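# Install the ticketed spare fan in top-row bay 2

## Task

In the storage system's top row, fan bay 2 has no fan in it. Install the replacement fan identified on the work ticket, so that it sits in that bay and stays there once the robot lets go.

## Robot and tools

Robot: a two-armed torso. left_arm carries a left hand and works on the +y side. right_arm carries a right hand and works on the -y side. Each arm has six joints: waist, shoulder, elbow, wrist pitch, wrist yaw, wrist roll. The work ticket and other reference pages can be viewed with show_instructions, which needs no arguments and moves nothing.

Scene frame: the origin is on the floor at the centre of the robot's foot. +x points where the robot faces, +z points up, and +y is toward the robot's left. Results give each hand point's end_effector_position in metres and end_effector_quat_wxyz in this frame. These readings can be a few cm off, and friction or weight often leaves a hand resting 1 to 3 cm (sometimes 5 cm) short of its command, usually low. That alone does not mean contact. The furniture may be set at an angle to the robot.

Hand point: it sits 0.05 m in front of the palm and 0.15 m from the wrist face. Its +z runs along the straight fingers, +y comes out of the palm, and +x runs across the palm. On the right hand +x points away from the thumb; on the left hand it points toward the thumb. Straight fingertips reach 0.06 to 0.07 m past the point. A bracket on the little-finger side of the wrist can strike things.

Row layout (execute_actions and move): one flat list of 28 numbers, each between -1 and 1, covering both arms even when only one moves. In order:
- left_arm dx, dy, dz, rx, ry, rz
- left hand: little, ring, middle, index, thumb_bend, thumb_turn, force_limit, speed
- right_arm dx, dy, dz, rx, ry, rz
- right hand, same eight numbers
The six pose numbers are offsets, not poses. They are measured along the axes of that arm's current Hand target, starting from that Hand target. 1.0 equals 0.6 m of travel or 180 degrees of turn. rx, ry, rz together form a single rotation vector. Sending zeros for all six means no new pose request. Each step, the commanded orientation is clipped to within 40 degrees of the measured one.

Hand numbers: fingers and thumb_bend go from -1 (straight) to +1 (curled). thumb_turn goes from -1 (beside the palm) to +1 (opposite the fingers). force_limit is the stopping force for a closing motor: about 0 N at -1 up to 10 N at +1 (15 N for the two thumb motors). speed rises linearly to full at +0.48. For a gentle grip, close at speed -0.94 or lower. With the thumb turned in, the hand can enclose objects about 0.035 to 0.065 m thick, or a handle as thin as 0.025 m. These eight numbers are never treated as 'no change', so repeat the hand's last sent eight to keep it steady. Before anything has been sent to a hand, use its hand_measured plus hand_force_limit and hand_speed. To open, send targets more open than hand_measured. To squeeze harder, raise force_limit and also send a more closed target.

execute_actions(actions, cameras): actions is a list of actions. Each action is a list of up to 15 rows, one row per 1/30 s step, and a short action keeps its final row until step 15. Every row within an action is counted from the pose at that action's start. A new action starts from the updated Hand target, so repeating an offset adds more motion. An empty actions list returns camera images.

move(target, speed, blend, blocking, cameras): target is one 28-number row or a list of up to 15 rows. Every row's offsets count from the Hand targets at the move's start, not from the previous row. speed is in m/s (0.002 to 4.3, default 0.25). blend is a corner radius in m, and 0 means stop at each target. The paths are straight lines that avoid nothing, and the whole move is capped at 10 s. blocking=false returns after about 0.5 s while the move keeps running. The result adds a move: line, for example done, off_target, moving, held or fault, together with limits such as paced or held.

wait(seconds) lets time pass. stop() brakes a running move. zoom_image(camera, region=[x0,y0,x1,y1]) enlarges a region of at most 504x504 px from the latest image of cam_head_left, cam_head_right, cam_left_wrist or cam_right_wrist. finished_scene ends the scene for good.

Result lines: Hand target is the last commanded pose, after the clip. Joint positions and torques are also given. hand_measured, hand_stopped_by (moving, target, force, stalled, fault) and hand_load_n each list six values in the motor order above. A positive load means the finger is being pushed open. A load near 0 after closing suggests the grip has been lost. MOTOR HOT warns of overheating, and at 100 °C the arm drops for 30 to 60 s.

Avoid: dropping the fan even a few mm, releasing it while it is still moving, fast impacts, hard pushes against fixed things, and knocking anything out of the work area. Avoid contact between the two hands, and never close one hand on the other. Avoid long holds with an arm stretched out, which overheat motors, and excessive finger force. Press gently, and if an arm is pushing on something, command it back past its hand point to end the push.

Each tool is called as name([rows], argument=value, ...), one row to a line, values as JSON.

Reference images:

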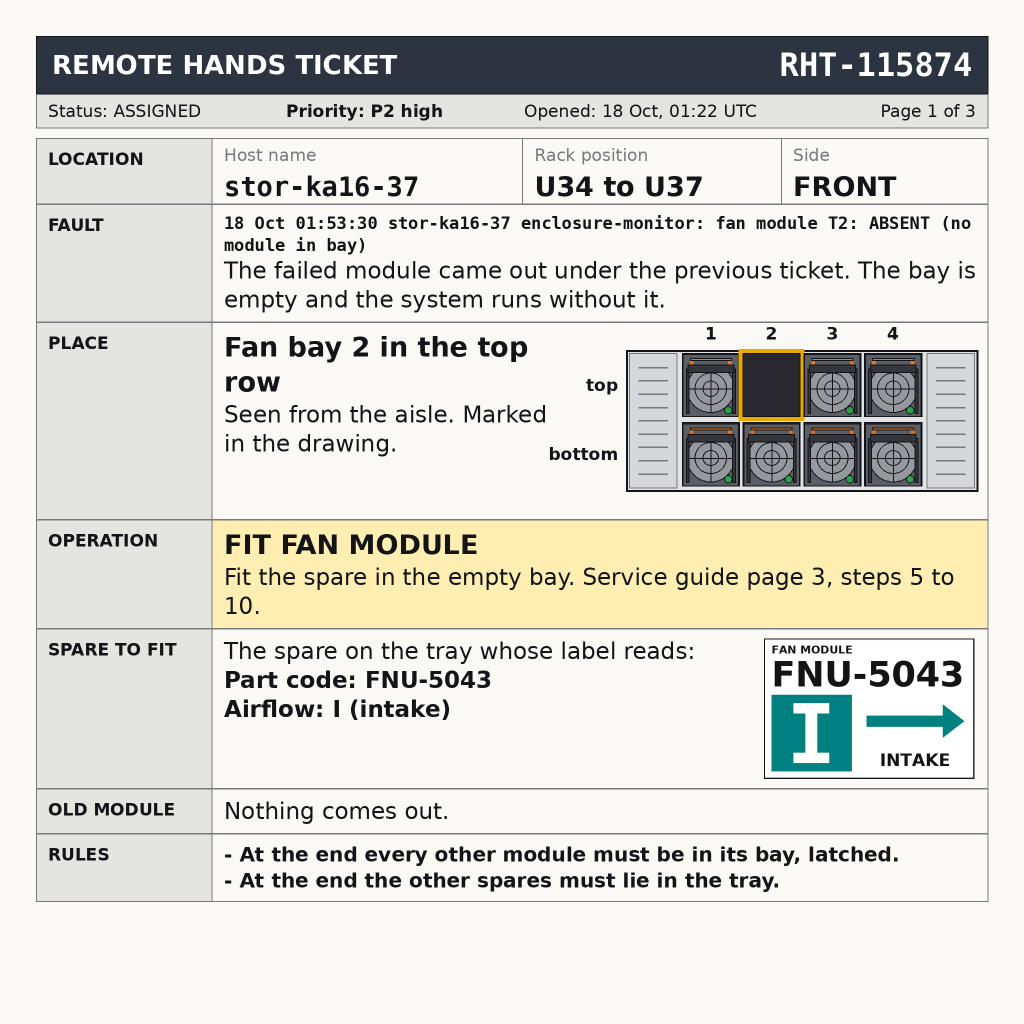

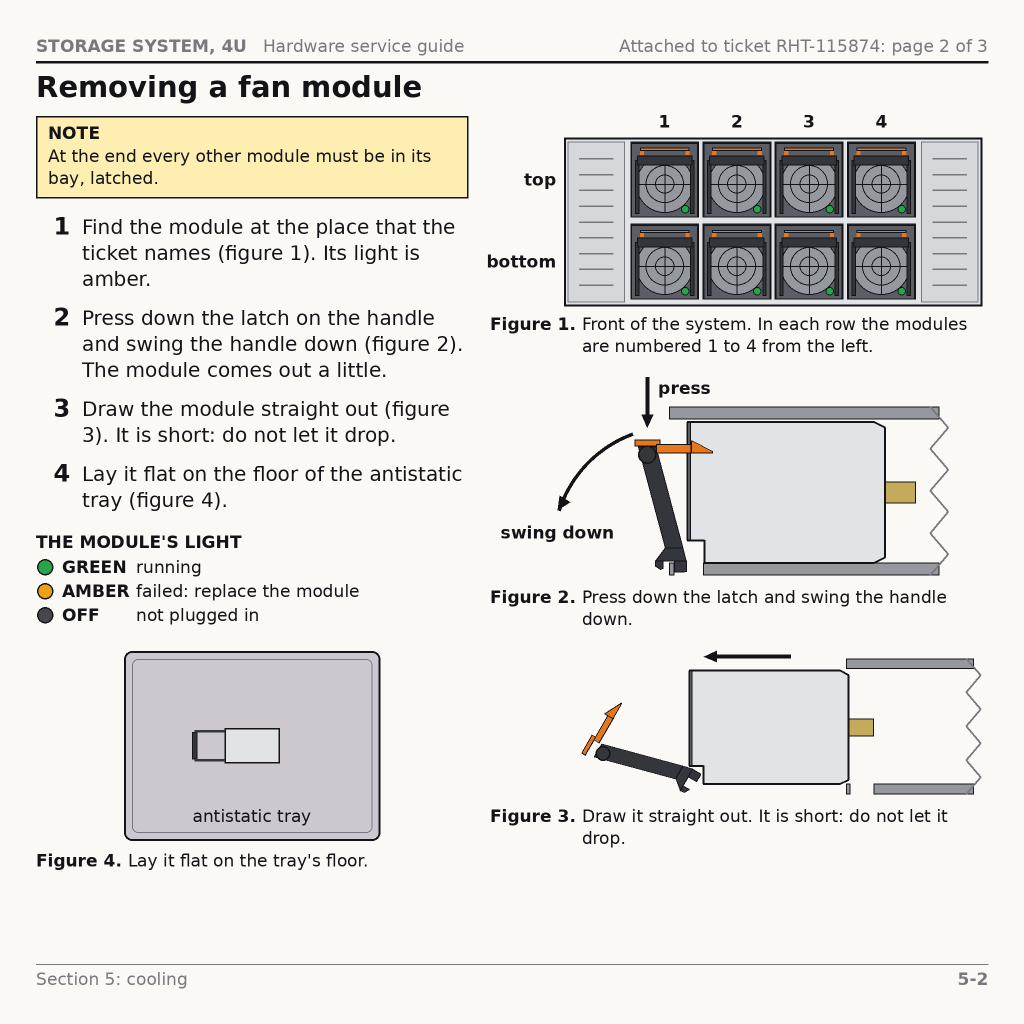

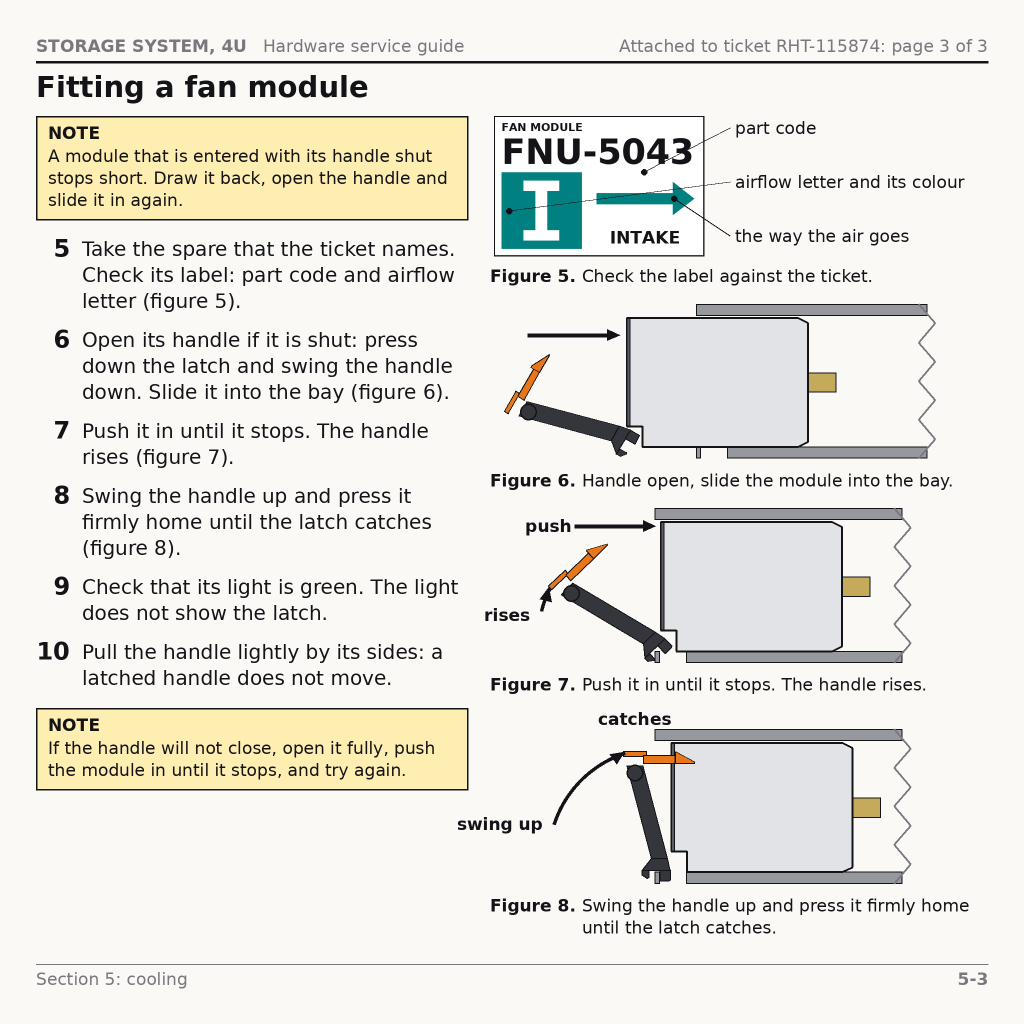

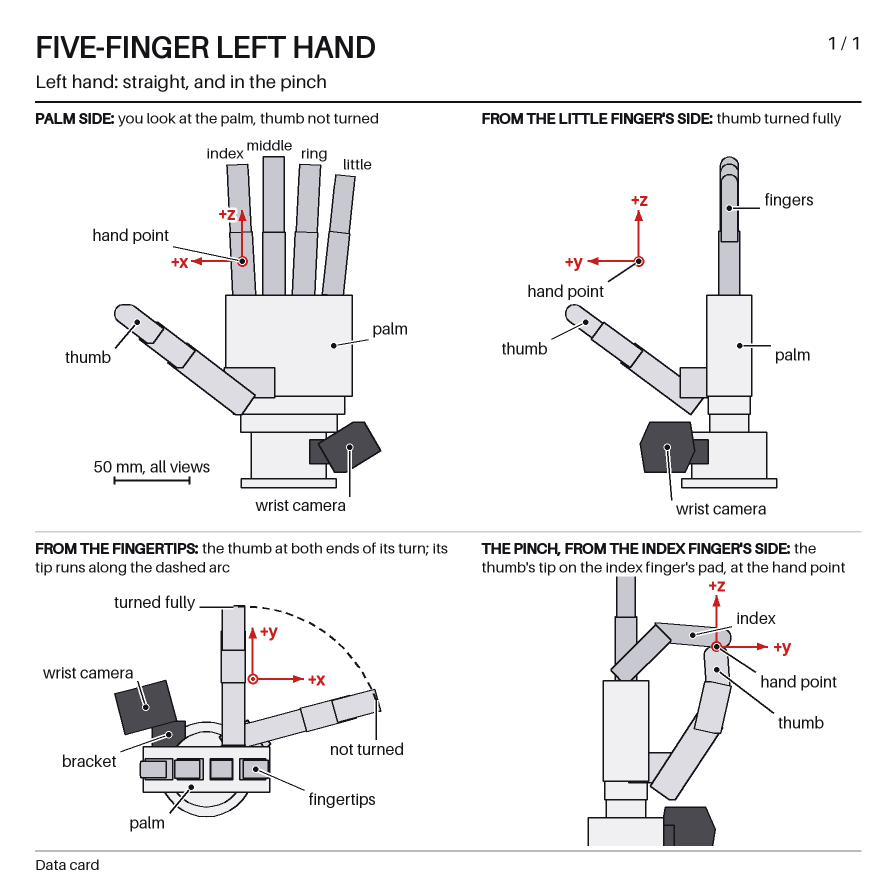

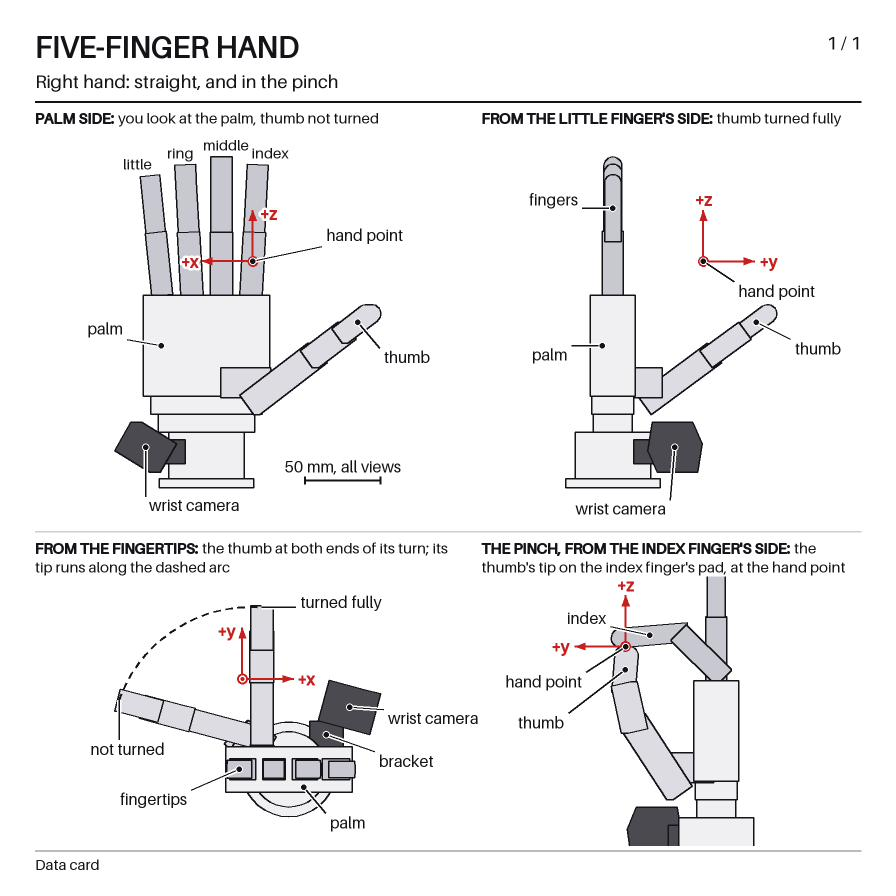

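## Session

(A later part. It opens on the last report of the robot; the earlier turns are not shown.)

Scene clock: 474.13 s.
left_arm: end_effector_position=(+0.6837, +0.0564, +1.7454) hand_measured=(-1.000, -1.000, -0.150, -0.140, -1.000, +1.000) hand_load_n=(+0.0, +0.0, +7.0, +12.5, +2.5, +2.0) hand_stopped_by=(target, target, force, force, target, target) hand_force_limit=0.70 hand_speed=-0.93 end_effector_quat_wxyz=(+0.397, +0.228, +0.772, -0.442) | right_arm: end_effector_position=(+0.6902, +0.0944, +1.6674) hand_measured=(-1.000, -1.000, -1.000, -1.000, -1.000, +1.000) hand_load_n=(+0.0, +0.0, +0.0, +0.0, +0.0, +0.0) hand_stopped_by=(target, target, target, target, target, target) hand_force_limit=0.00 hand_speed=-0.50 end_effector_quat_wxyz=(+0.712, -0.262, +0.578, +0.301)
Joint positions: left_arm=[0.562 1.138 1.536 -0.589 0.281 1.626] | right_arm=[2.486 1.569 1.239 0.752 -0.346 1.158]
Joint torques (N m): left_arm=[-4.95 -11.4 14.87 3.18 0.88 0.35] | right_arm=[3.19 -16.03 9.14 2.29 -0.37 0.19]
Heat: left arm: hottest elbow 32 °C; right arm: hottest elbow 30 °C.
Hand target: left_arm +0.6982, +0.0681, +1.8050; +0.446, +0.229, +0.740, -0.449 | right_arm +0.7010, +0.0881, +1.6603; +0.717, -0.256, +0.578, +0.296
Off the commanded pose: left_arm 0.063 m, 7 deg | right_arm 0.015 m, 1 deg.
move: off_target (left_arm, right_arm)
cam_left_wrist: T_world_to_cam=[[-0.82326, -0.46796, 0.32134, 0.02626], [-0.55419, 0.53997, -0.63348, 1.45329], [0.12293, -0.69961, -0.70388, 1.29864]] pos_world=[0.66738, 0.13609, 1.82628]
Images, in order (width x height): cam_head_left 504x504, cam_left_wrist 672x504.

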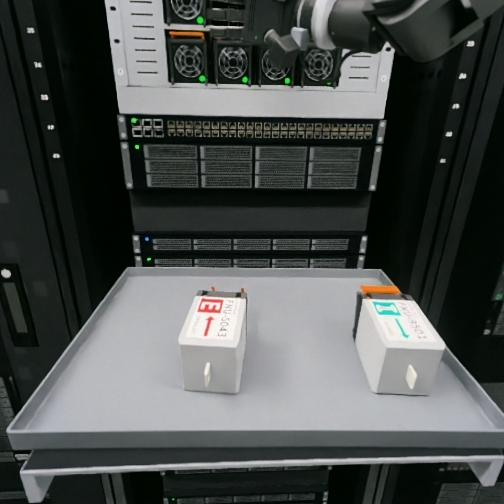

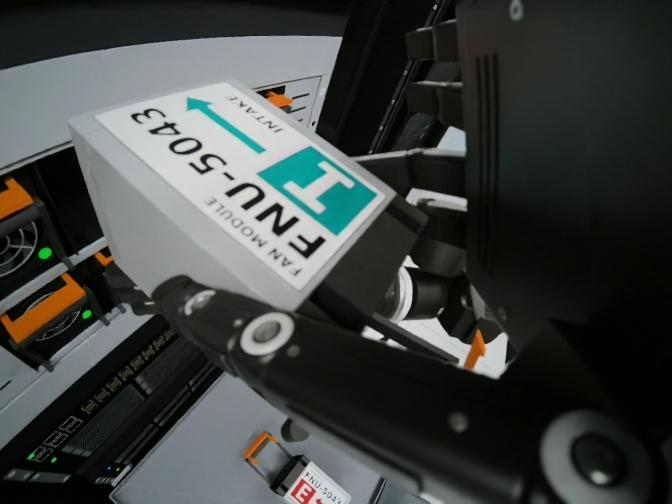

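move([
  [0,0,0,0,0,0,-1,-1,0.5,0.45,-1,1,0.7,-0.93,0.098,0.0027,-0.0201,0,0,0,-1,-1,-1,-1,-1,1,0,-0.5],
  [0,0,0,0,0,0,-1,-1,0.5,0.45,-1,1,0.7,-0.93,0.0417,-0.1085,-0.2258,0,0.03,0.004,-1,-1,-1,-1,-1,1,0,-0.5],
  [0,0,0,0,0,0,-1,-1,0.5,0.45,-1,1,0.7,-0.93,-0.0813,-0.1778,-0.4187,0,0.065,0.008,-1,-1,-1,-1,-1,1,0,-0.5],
], speed=0.12, blend=0.01, cameras=["all"])

Scene clock: 478.83 s.
left_arm: end_effector_position=(+0.6837, +0.0564, +1.7453) hand_measured=(-1.000, -1.000, -0.150, -0.140, -1.000, +1.000) hand_load_n=(+0.0, +0.0, +7.5, +12.5, +2.5, +2.0) hand_stopped_by=(target, target, force, force, target, target) hand_force_limit=0.70 hand_speed=-0.93 end_effector_quat_wxyz=(+0.397, +0.227, +0.772, -0.442) | right_arm: end_effector_position=(+0.6000, -0.1623, +1.6578) hand_measured=(-1.000, -1.000, -1.000, -1.000, -1.000, +1.000) hand_load_n=(+0.0, +0.5, +0.0, +0.0, +0.0, -0.5) hand_stopped_by=(target, target, target, target, target, target) hand_force_limit=0.00 hand_speed=-0.50 end_effector_quat_wxyz=(-0.651, +0.282, -0.647, -0.280)
Joint positions: left_arm=[0.562 1.138 1.536 -0.589 0.281 1.624] | right_arm=[1.996 0.998 0.789 0.525 -0.733 1.277]
Joint torques (N m): left_arm=[-4.54 -11.34 14.99 3.25 0.91 0.36] | right_arm=[-0.56 -12.75 8.1 1.05 -0.25 0.17]
Heat: left arm: hottest elbow 32 °C; right arm: hottest elbow 30 °C.
Hand target: left_arm +0.6981, +0.0681, +1.8051; +0.446, +0.229, +0.740, -0.449 | right_arm +0.6001, -0.1701, +1.6599; +0.650, -0.277, +0.651, +0.277
Off the commanded pose: left_arm 0.063 m, 7 deg | right_arm 0.008 m, 1 deg.
move: done
cam_left_wrist: T_world_to_cam=[[-0.8222, -0.4685, 0.32326, 0.02219], [-0.55592, 0.53897, -0.63283, 1.45325], [0.12225, -0.70002, -0.70359, 1.29862]] pos_world=[0.66738, 0.13619, 1.82618]
cam_right_wrist: T_world_to_cam=[[-0.68578, 0.68799, -0.23742, 0.91891], [-0.52391, -0.24022, 0.8172, -1.08323], [0.50519, 0.68481, 0.52518, -0.94654]] pos_world=[0.54085, -0.24421, 1.60049]

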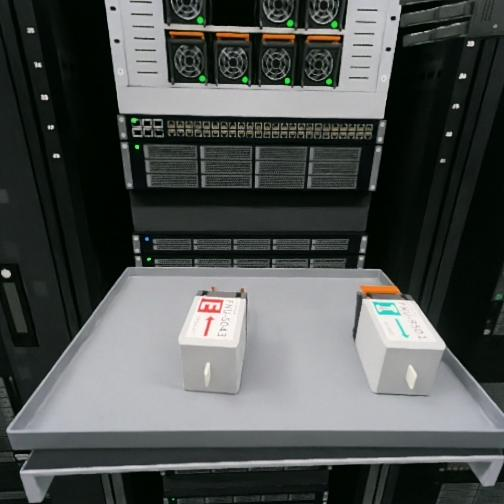

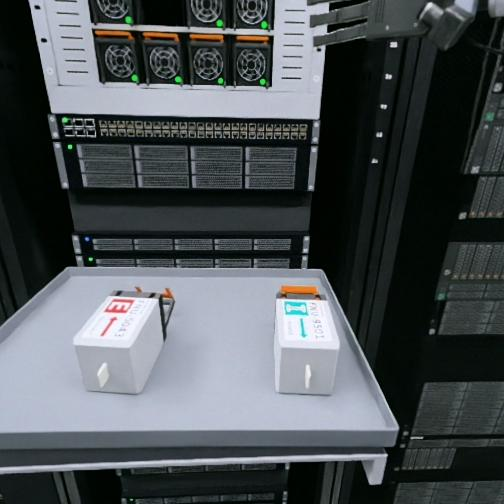

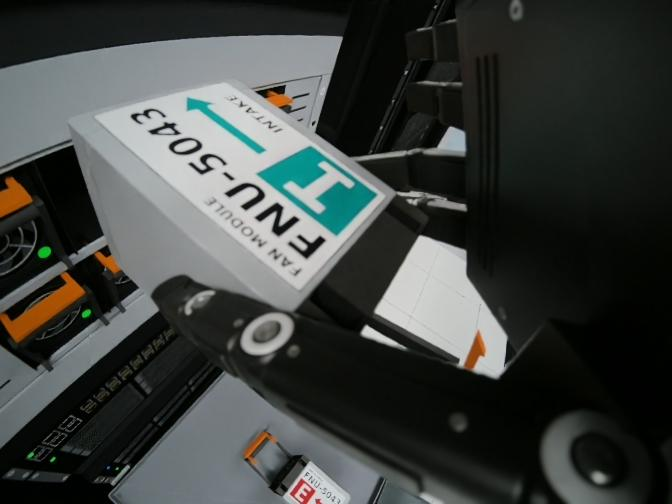

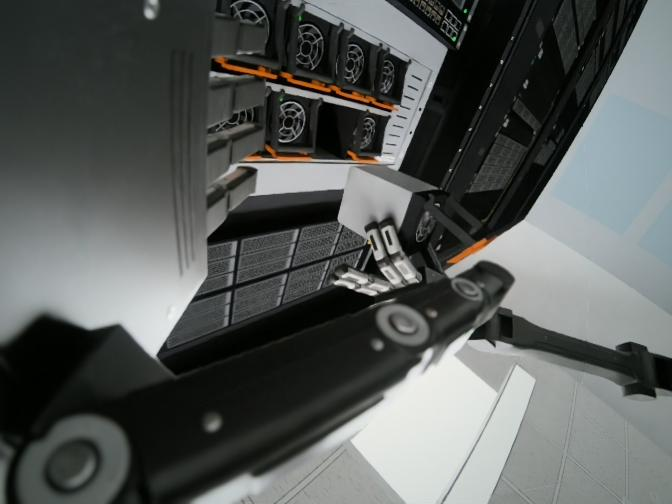

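move([
  [0.0652,-0.0108,-0.0145,0,0,0,-1,-1,0.5,0.45,-1,1,0.7,-0.93,0,0,0,0,0,0,-1,-1,-1,-1,-1,1,0,-0.5],
  [-0.0162,0.1100,0.0597,0,0,0,-1,-1,0.5,0.45,-1,1,0.7,-0.93,0,0,0,0,0,0,-1,-1,-1,-1,-1,1,0,-0.5],
], speed=0.06, cameras=["all"])

zoom_image(camera="cam_head_left", region=[195, 0, 285, 60])

zoom_image(camera="cam_right_wrist", region=[230, 60, 480, 260])

Scene clock: 484.17 s.
left_arm: end_effector_position=(+0.7373, +0.0546, +1.6926) hand_measured=(-1.000, -1.000, -0.150, -0.140, -1.000, +1.000) hand_load_n=(+0.0, +0.0, +7.0, +12.5, +2.5, +2.0) hand_stopped_by=(target, target, force, force, target, target) hand_force_limit=0.70 hand_speed=-0.93 end_effector_quat_wxyz=(+0.375, +0.219, +0.781, -0.448) | right_arm: end_effector_position=(+0.6000, -0.1624, +1.6578) hand_measured=(-1.000, -1.000, -1.000, -1.000, -1.000, +1.000) hand_load_n=(+0.0, +0.0, +0.0, +0.0, +0.0, +0.0) hand_stopped_by=(target, target, target, target, target, target) hand_force_limit=0.00 hand_speed=-0.50 end_effector_quat_wxyz=(-0.651, +0.282, -0.647, -0.280)
Joint positions: left_arm=[0.689 1.277 1.627 -0.582 0.407 1.623] | right_arm=[1.996 0.998 0.789 0.525 -0.734 1.277]
Joint torques (N m): left_arm=[-4.84 -13.98 18.36 3.04 1.17 0.49] | right_arm=[0.03 -12.28 8.17 1.05 -0.29 0.24]
Heat: left arm: hottest elbow 33 °C; right arm: hottest elbow 29 °C.
Hand target: left_arm +0.7680, +0.0701, +1.7759; +0.446, +0.229, +0.740, -0.449 | right_arm +0.6001, -0.1702, +1.6599; +0.650, -0.277, +0.651, +0.277
Off the commanded pose: left_arm 0.090 m, 9 deg | right_arm 0.008 m, 1 deg.
move: off_target (left_arm)
cam_left_wrist: T_world_to_cam=[[-0.80792, -0.46429, 0.36292, 0.00459], [-0.58351, 0.54412, -0.60287, 1.42006], [0.08243, -0.69883, -0.71052, 1.29479]] pos_world=[0.72559, 0.13429, 1.77442]
cam_right_wrist: T_world_to_cam=[[-0.68578, 0.68796, -0.23751, 0.91909], [-0.52394, -0.24016, 0.8172, -1.08313], [0.50516, 0.68486, 0.52515, -0.94634]] pos_world=[0.54085, -0.24431, 1.60039]

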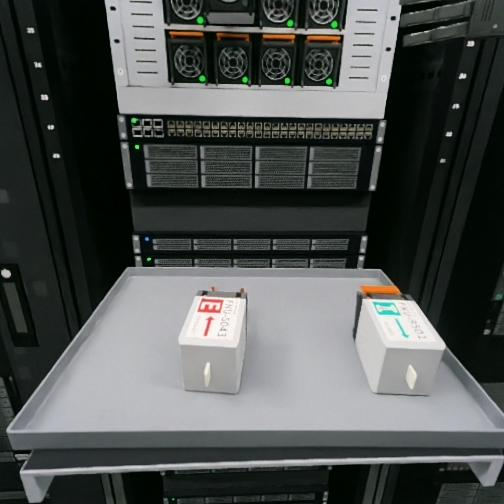

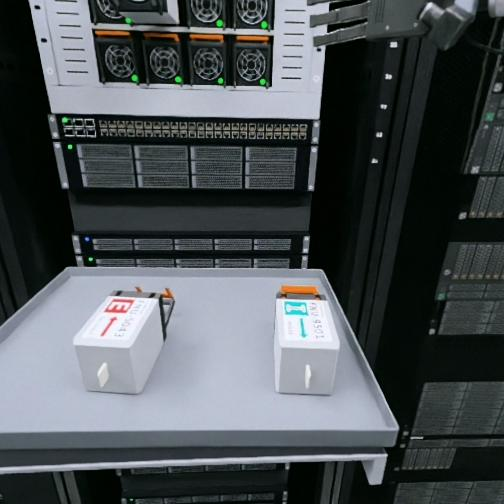

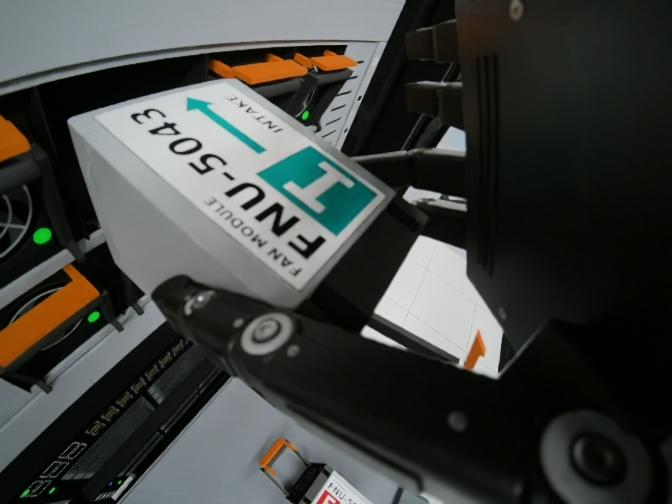

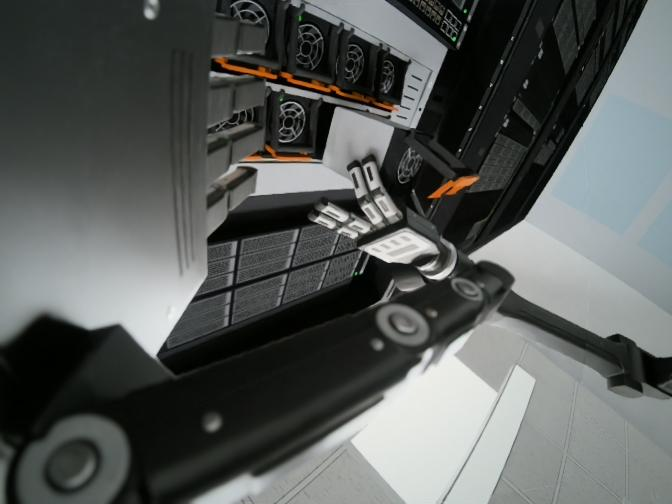

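Scaled by 5.600 from the camera's image (finer frame: 720x720).

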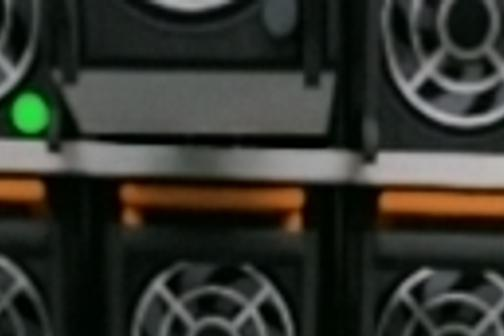

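Scaled by 2.016 from the camera's image (finer frame: 960x720).

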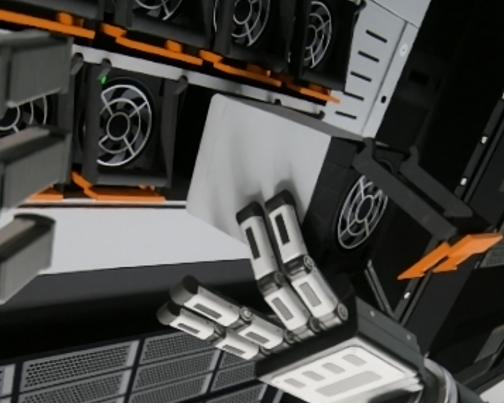

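zoom_image(camera="cam_left_wrist", region=[60, 60, 260, 210])

zoom_image(camera="cam_left_wrist", region=[240, 160, 440, 310])

zoom_image(camera="cam_right_wrist", region=[310, 90, 490, 225])

Scaled by 2.520 from the camera's image (finer frame: 960x720).

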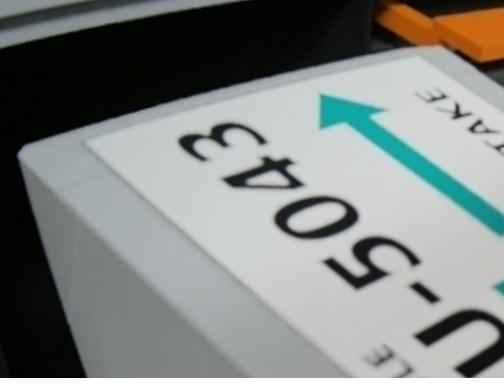

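Scaled by 2.520 from the camera's image (finer frame: 960x720).

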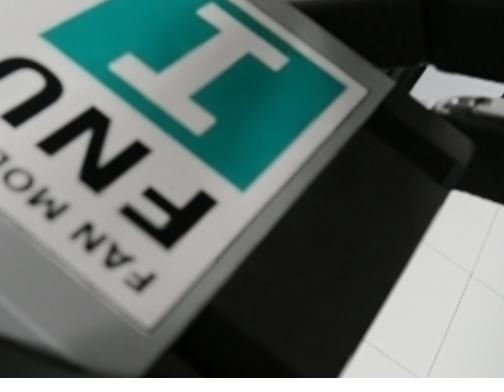

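Scaled by 2.800 from the camera's image (finer frame: 960x720).

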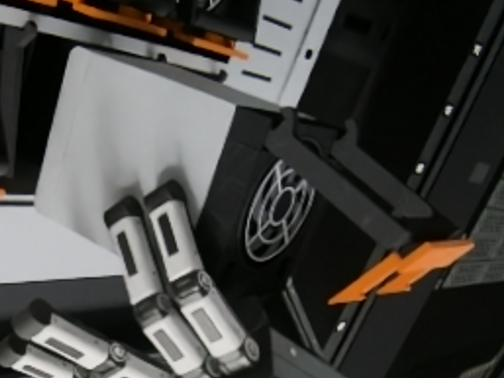

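zoom_image(camera="cam_head_left", region=[195, 0, 255, 40])

zoom_image(camera="cam_head_right", region=[100, 0, 190, 60])

Scaled by 8.400 from the camera's image (finer frame: 720x720).

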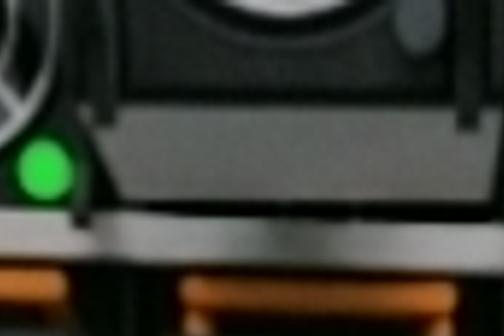

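Scaled by 5.600 from the camera's image (finer frame: 720x720).

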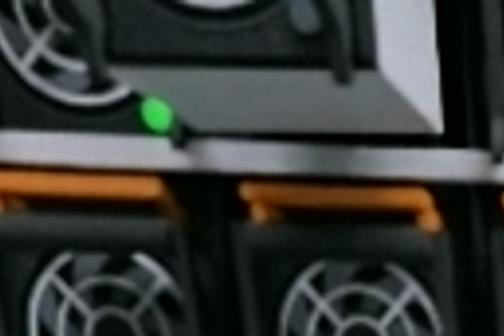

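move([
  [0.0717,-0.1252,-0.0777,0.0069,0.0140,-0.0066,-1,-1,0.5,0.45,-1,1,0.7,-0.93,0,0,0,0,0,0,-1,-1,-1,-1,-1,1,0,-0.5],
  [-0.0097,-0.0043,-0.0035,0.0069,0.0140,-0.0066,-1,-1,0.5,0.45,-1,1,0.7,-0.93,0,0,0,0,0,0,-1,-1,-1,-1,-1,1,0,-0.5],
], speed=0.06, cameras=["all"])

zoom_image(camera="cam_head_left", region=[195, 0, 255, 40])

zoom_image(camera="cam_head_right", region=[110, 0, 200, 60])

zoom_image(camera="cam_right_wrist", region=[300, 80, 480, 215])

Scene clock: 498.97 s.
left_arm: end_effector_position=(+0.7386, +0.0550, +1.6999) hand_measured=(-1.000, -1.000, -0.150, -0.140, -1.000, +1.000) hand_load_n=(+0.0, +0.0, +7.0, +12.5, +2.5, +2.0) hand_stopped_by=(target, target, force, force, target, target) hand_force_limit=0.70 hand_speed=-0.93 end_effector_quat_wxyz=(+0.350, +0.223, +0.788, -0.455) | right_arm: end_effector_position=(+0.6000, -0.1624, +1.6578) hand_measured=(-1.000, -1.000, -1.000, -1.000, -1.000, +1.000) hand_load_n=(+0.0, +0.0, +0.0, +0.0, +0.0, -0.5) hand_stopped_by=(target, target, target, target, target, target) hand_force_limit=0.00 hand_speed=-0.50 end_effector_quat_wxyz=(-0.651, +0.282, -0.647, -0.280)
Joint positions: left_arm=[0.693 1.306 1.709 -0.685 0.428 1.62] | right_arm=[1.996 0.998 0.789 0.525 -0.734 1.277]
Joint torques (N m): left_arm=[-4.66 -14.56 18.22 2.7 1.23 0.52] | right_arm=[-0.32 -12.4 8.29 1.02 -0.3 0.19]
Heat: left arm: hottest elbow 35 °C; right arm: hottest elbow 28 °C.
Hand target: left_arm +0.7680, +0.0709, +1.7827; +0.422, +0.236, +0.747, -0.457 | right_arm +0.6001, -0.1702, +1.6599; +0.650, -0.277, +0.651, +0.277
Off the commanded pose: left_arm 0.089 m, 10 deg | right_arm 0.008 m, 1 deg.
move: off_target (left_arm)
cam_left_wrist: T_world_to_cam=[[-0.80589, -0.4421, 0.39382, -0.0521], [-0.59132, 0.56765, -0.5728, 1.37837], [0.02968, -0.69449, -0.71889, 1.35309]] pos_world=[0.73292, 0.13425, 1.78277]
cam_right_wrist: T_world_to_cam=[[-0.68578, 0.68796, -0.23751, 0.91909], [-0.52394, -0.24016, 0.8172, -1.08313], [0.50516, 0.68486, 0.52515, -0.94634]] pos_world=[0.54085, -0.24431, 1.60039]

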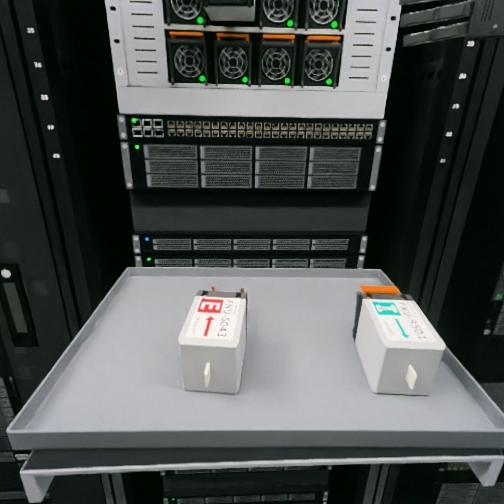

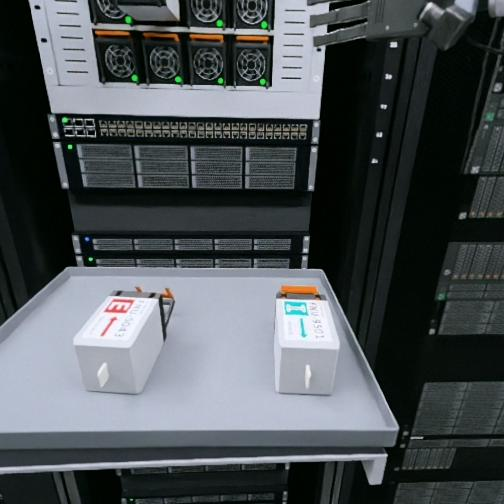

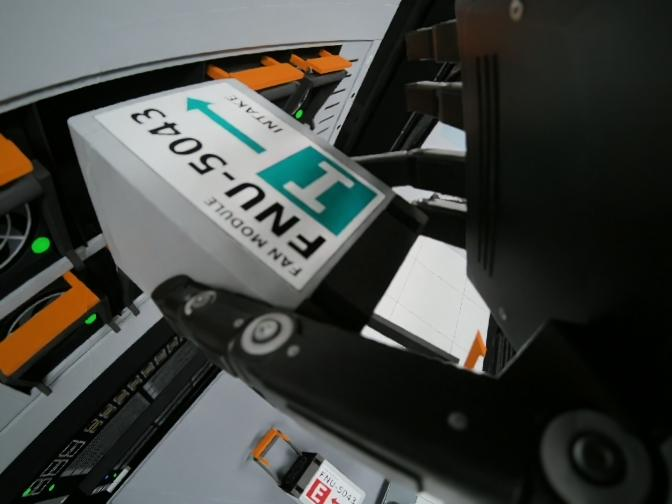

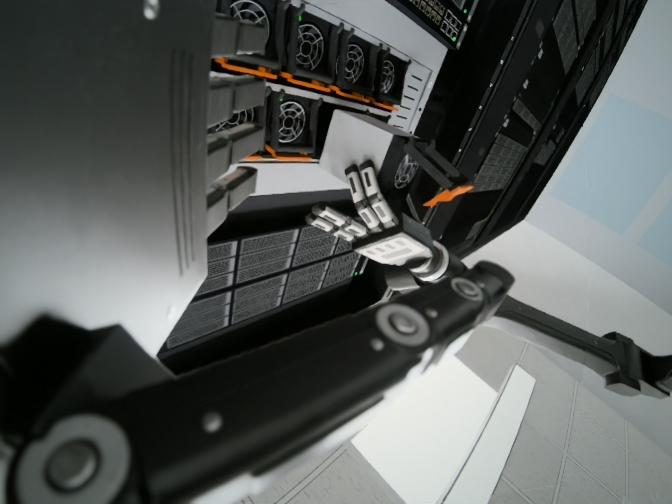

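Scaled by 8.400 from the camera's image (finer frame: 720x720).

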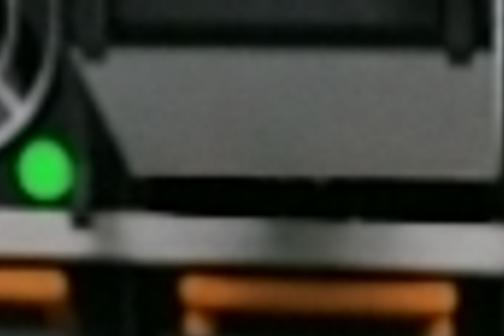

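Scaled by 5.600 from the camera's image (finer frame: 720x720).

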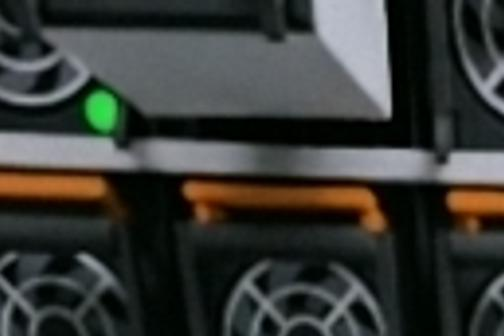

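Scaled by 2.800 from the camera's image (finer frame: 960x720).

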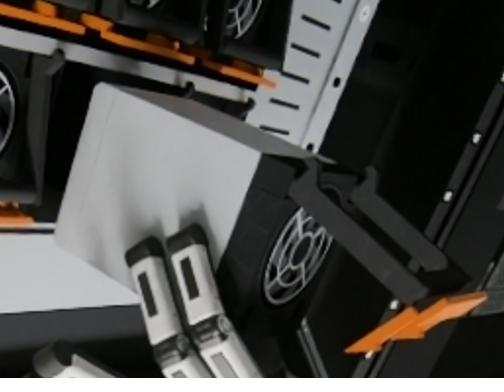

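move([
  [0.09,-0.1143,-0.0752,0,0,0,-1,-1,0.5,0.45,-1,1,0.7,-0.93,0,0,0,0,0,0,-1,-1,-1,-1,-1,1,0,-0.5],
  [-0.0235,0.0385,0.0220,0,0,0,-1,-1,0.5,0.45,-1,1,0.7,-0.93,0,0,0,0,0,0,-1,-1,-1,-1,-1,1,0,-0.5],
], speed=0.06, cameras=["all"])

zoom_image(camera="cam_head_left", region=[195, 0, 255, 40])

zoom_image(camera="cam_right_wrist", region=[300, 80, 480, 215])

Scene clock: 513.23 s.
left_arm: end_effector_position=(+0.7699, +0.0543, +1.6979) hand_measured=(-1.000, -1.000, -0.150, -0.140, -1.000, +1.000) hand_load_n=(+0.0, +0.0, +7.5, +12.5, +2.5, +2.5) hand_stopped_by=(target, target, force, force, target, target) hand_force_limit=0.70 hand_speed=-0.93 end_effector_quat_wxyz=(+0.351, +0.222, +0.787, -0.456) | right_arm: end_effector_position=(+0.6000, -0.1624, +1.6578) hand_measured=(-1.000, -1.000, -1.000, -1.000, -1.000, +1.000) hand_load_n=(+0.0, +0.5, +0.0, +0.0, +0.0, +0.0) hand_stopped_by=(target, target, target, target, target, target) hand_force_limit=0.00 hand_speed=-0.50 end_effector_quat_wxyz=(-0.651, +0.282, -0.647, -0.280)
Joint positions: left_arm=[0.725 1.384 1.82 -0.719 0.462 1.627] | right_arm=[1.996 0.998 0.789 0.525 -0.734 1.277]
Joint torques (N m): left_arm=[-4.95 -15.62 18.22 2.85 1.26 0.48] | right_arm=[-0.32 -12.92 8.16 1.1 -0.25 0.2]
Heat: left arm: hottest elbow 37 °C; right arm: hottest elbow 27 °C.
Hand target: left_arm +0.7981, +0.0707, +1.7806; +0.422, +0.236, +0.747, -0.457 | right_arm +0.6001, -0.1702, +1.6599; +0.650, -0.277, +0.651, +0.277
Off the commanded pose: left_arm 0.089 m, 9 deg | right_arm 0.008 m, 1 deg.
move: off_target (left_arm)
cam_left_wrist: T_world_to_cam=[[-0.80554, -0.44138, 0.39535, -0.0293], [-0.59175, 0.56456, -0.57542, 1.40111], [0.03078, -0.69747, -0.71596, 1.34458]] pos_world=[0.76412, 0.13385, 1.78047]
cam_right_wrist: T_world_to_cam=[[-0.68578, 0.68796, -0.23751, 0.91909], [-0.52394, -0.24016, 0.8172, -1.08313], [0.50516, 0.68486, 0.52515, -0.94634]] pos_world=[0.54085, -0.24431, 1.60039]

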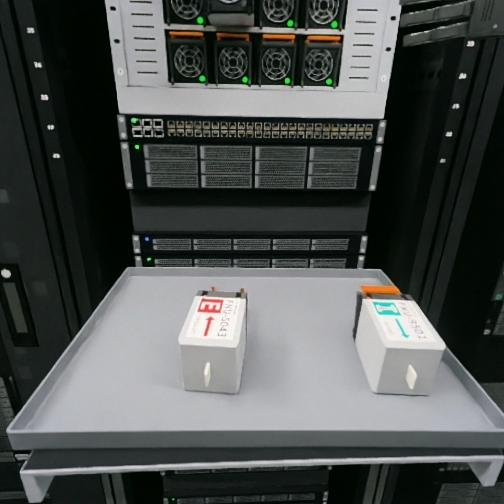

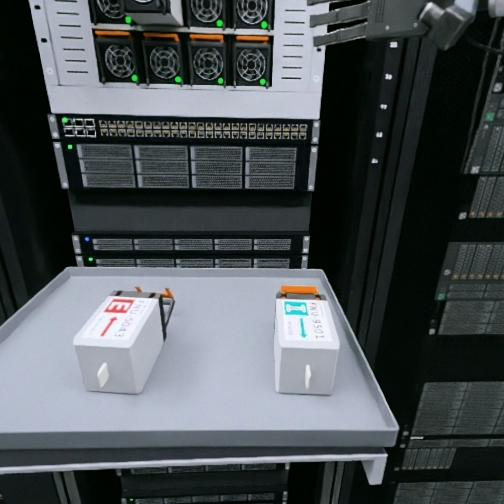

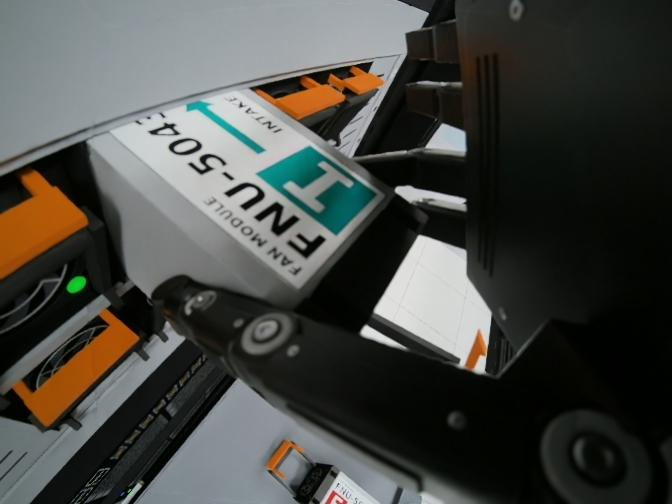

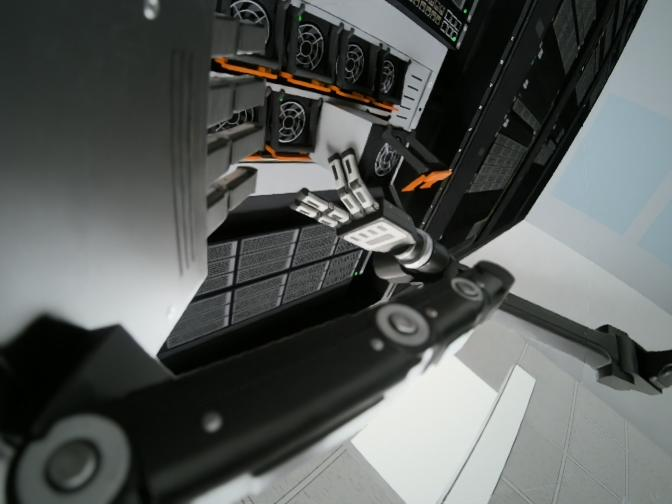

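Scaled by 8.400 from the camera's image (finer frame: 720x720).

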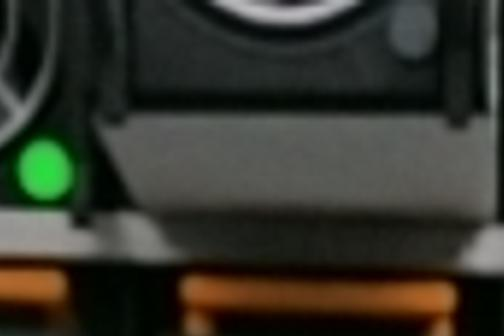

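Scaled by 2.800 from the camera's image (finer frame: 960x720).

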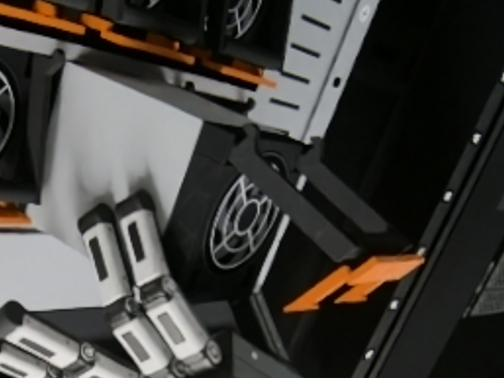

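move(target=[-0.0266,0.0358,0.0228,0,0,0,-1,-1,0.5,0.45,-1,1,0.7,-0.93,0,0,0,0,0,0,-1,-1,-1,-1,-1,1,0,-0.5], speed=0.06, cameras=["all"])

zoom_image(camera="cam_right_wrist", region=[280, 80, 460, 215])

zoom_image(camera="cam_head_left", region=[195, 0, 285, 60])

Scene clock: 515.77 s.
left_arm: end_effector_position=(+0.7941, +0.0537, +1.6994) hand_measured=(-1.000, -1.000, -0.150, -0.140, -1.000, +1.000) hand_load_n=(+0.0, +0.0, +7.0, +12.5, +2.5, +4.5) hand_stopped_by=(target, target, force, force, target, target) hand_force_limit=0.70 hand_speed=-0.93 end_effector_quat_wxyz=(+0.346, +0.221, +0.788, -0.458) | right_arm: end_effector_position=(+0.6000, -0.1624, +1.6578) hand_measured=(-1.000, -1.000, -1.000, -1.000, -1.000, +1.000) hand_load_n=(+0.0, +0.0, +0.0, +0.0, +0.0, -0.5) hand_stopped_by=(target, target, target, target, target, target) hand_force_limit=0.00 hand_speed=-0.50 end_effector_quat_wxyz=(-0.651, +0.282, -0.647, -0.280)
Joint positions: left_arm=[0.746 1.456 1.942 -0.78 0.485 1.629] | right_arm=[1.996 0.998 0.789 0.525 -0.734 1.277]
Joint torques (N m): left_arm=[-4.89 -16.15 18.58 3.33 1.35 0.48] | right_arm=[-0.03 -12.63 8.28 1.05 -0.29 0.17]
Motor temperatures (°C): left_arm=[22 28 38 21 25 24] | right_arm=[19 25 27 22 20 24]
Heat: left arm: hottest elbow 38 °C; right arm: hottest elbow 27 °C.
Hand target: left_arm +0.8281, +0.0694, +1.7805; +0.422, +0.236, +0.747, -0.457 | right_arm +0.6001, -0.1702, +1.6599; +0.650, -0.277, +0.651, +0.277
Off the commanded pose: left_arm 0.089 m, 10 deg | right_arm 0.008 m, 1 deg.
move: off_target (left_arm)
cam_left_wrist: T_world_to_cam=[[-0.80237, -0.43839, 0.40499, -0.02972], [-0.5965, 0.56652, -0.56855, 1.40853], [0.01981, -0.69776, -0.71606, 1.35338]] pos_world=[0.78952, 0.13334, 1.78196]
cam_right_wrist: T_world_to_cam=[[-0.68578, 0.68796, -0.23751, 0.91909], [-0.52394, -0.24016, 0.8172, -1.08313], [0.50516, 0.68486, 0.52515, -0.94634]] pos_world=[0.54085, -0.24431, 1.60039]

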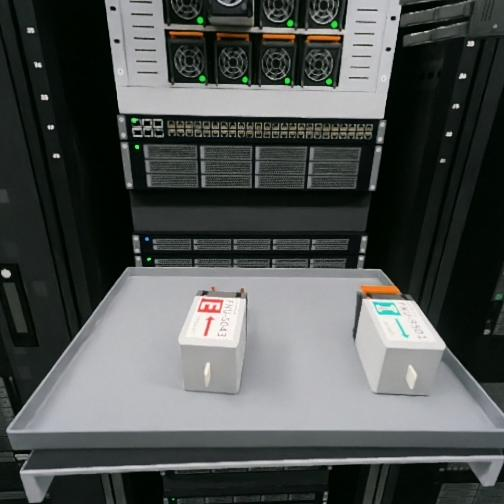

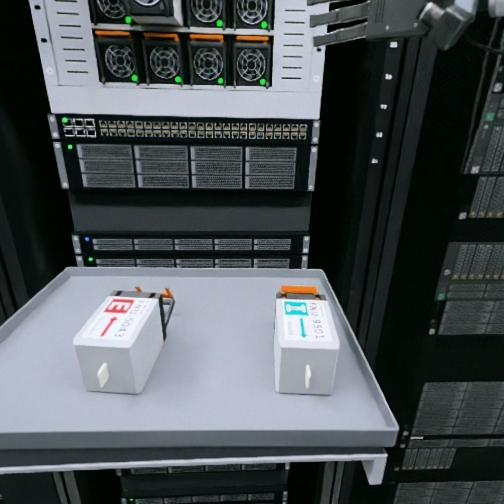

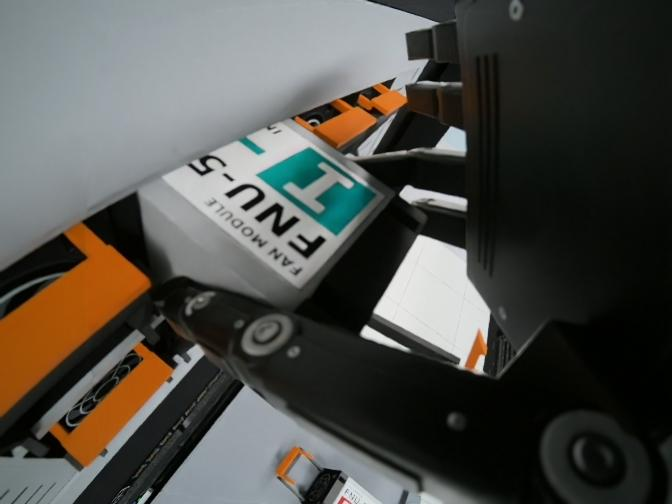

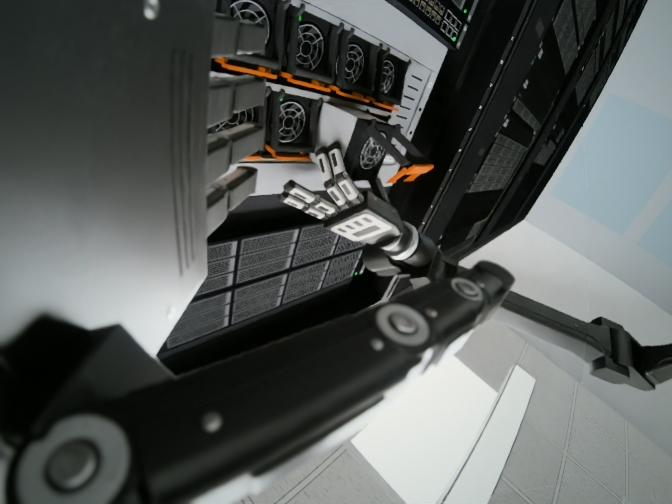

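Scaled by 2.800 from the camera's image (finer frame: 960x720).

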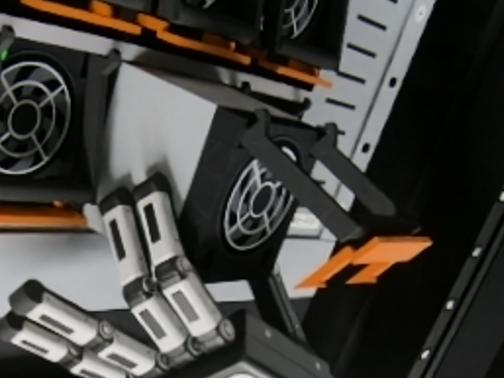

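Scaled by 5.600 from the camera's image (finer frame: 720x720).

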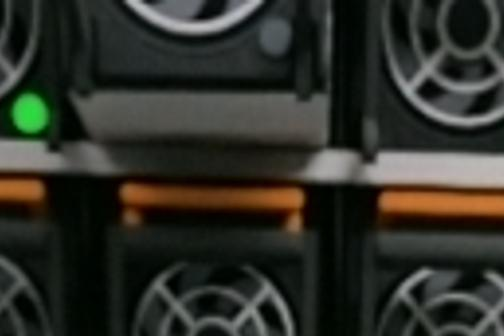

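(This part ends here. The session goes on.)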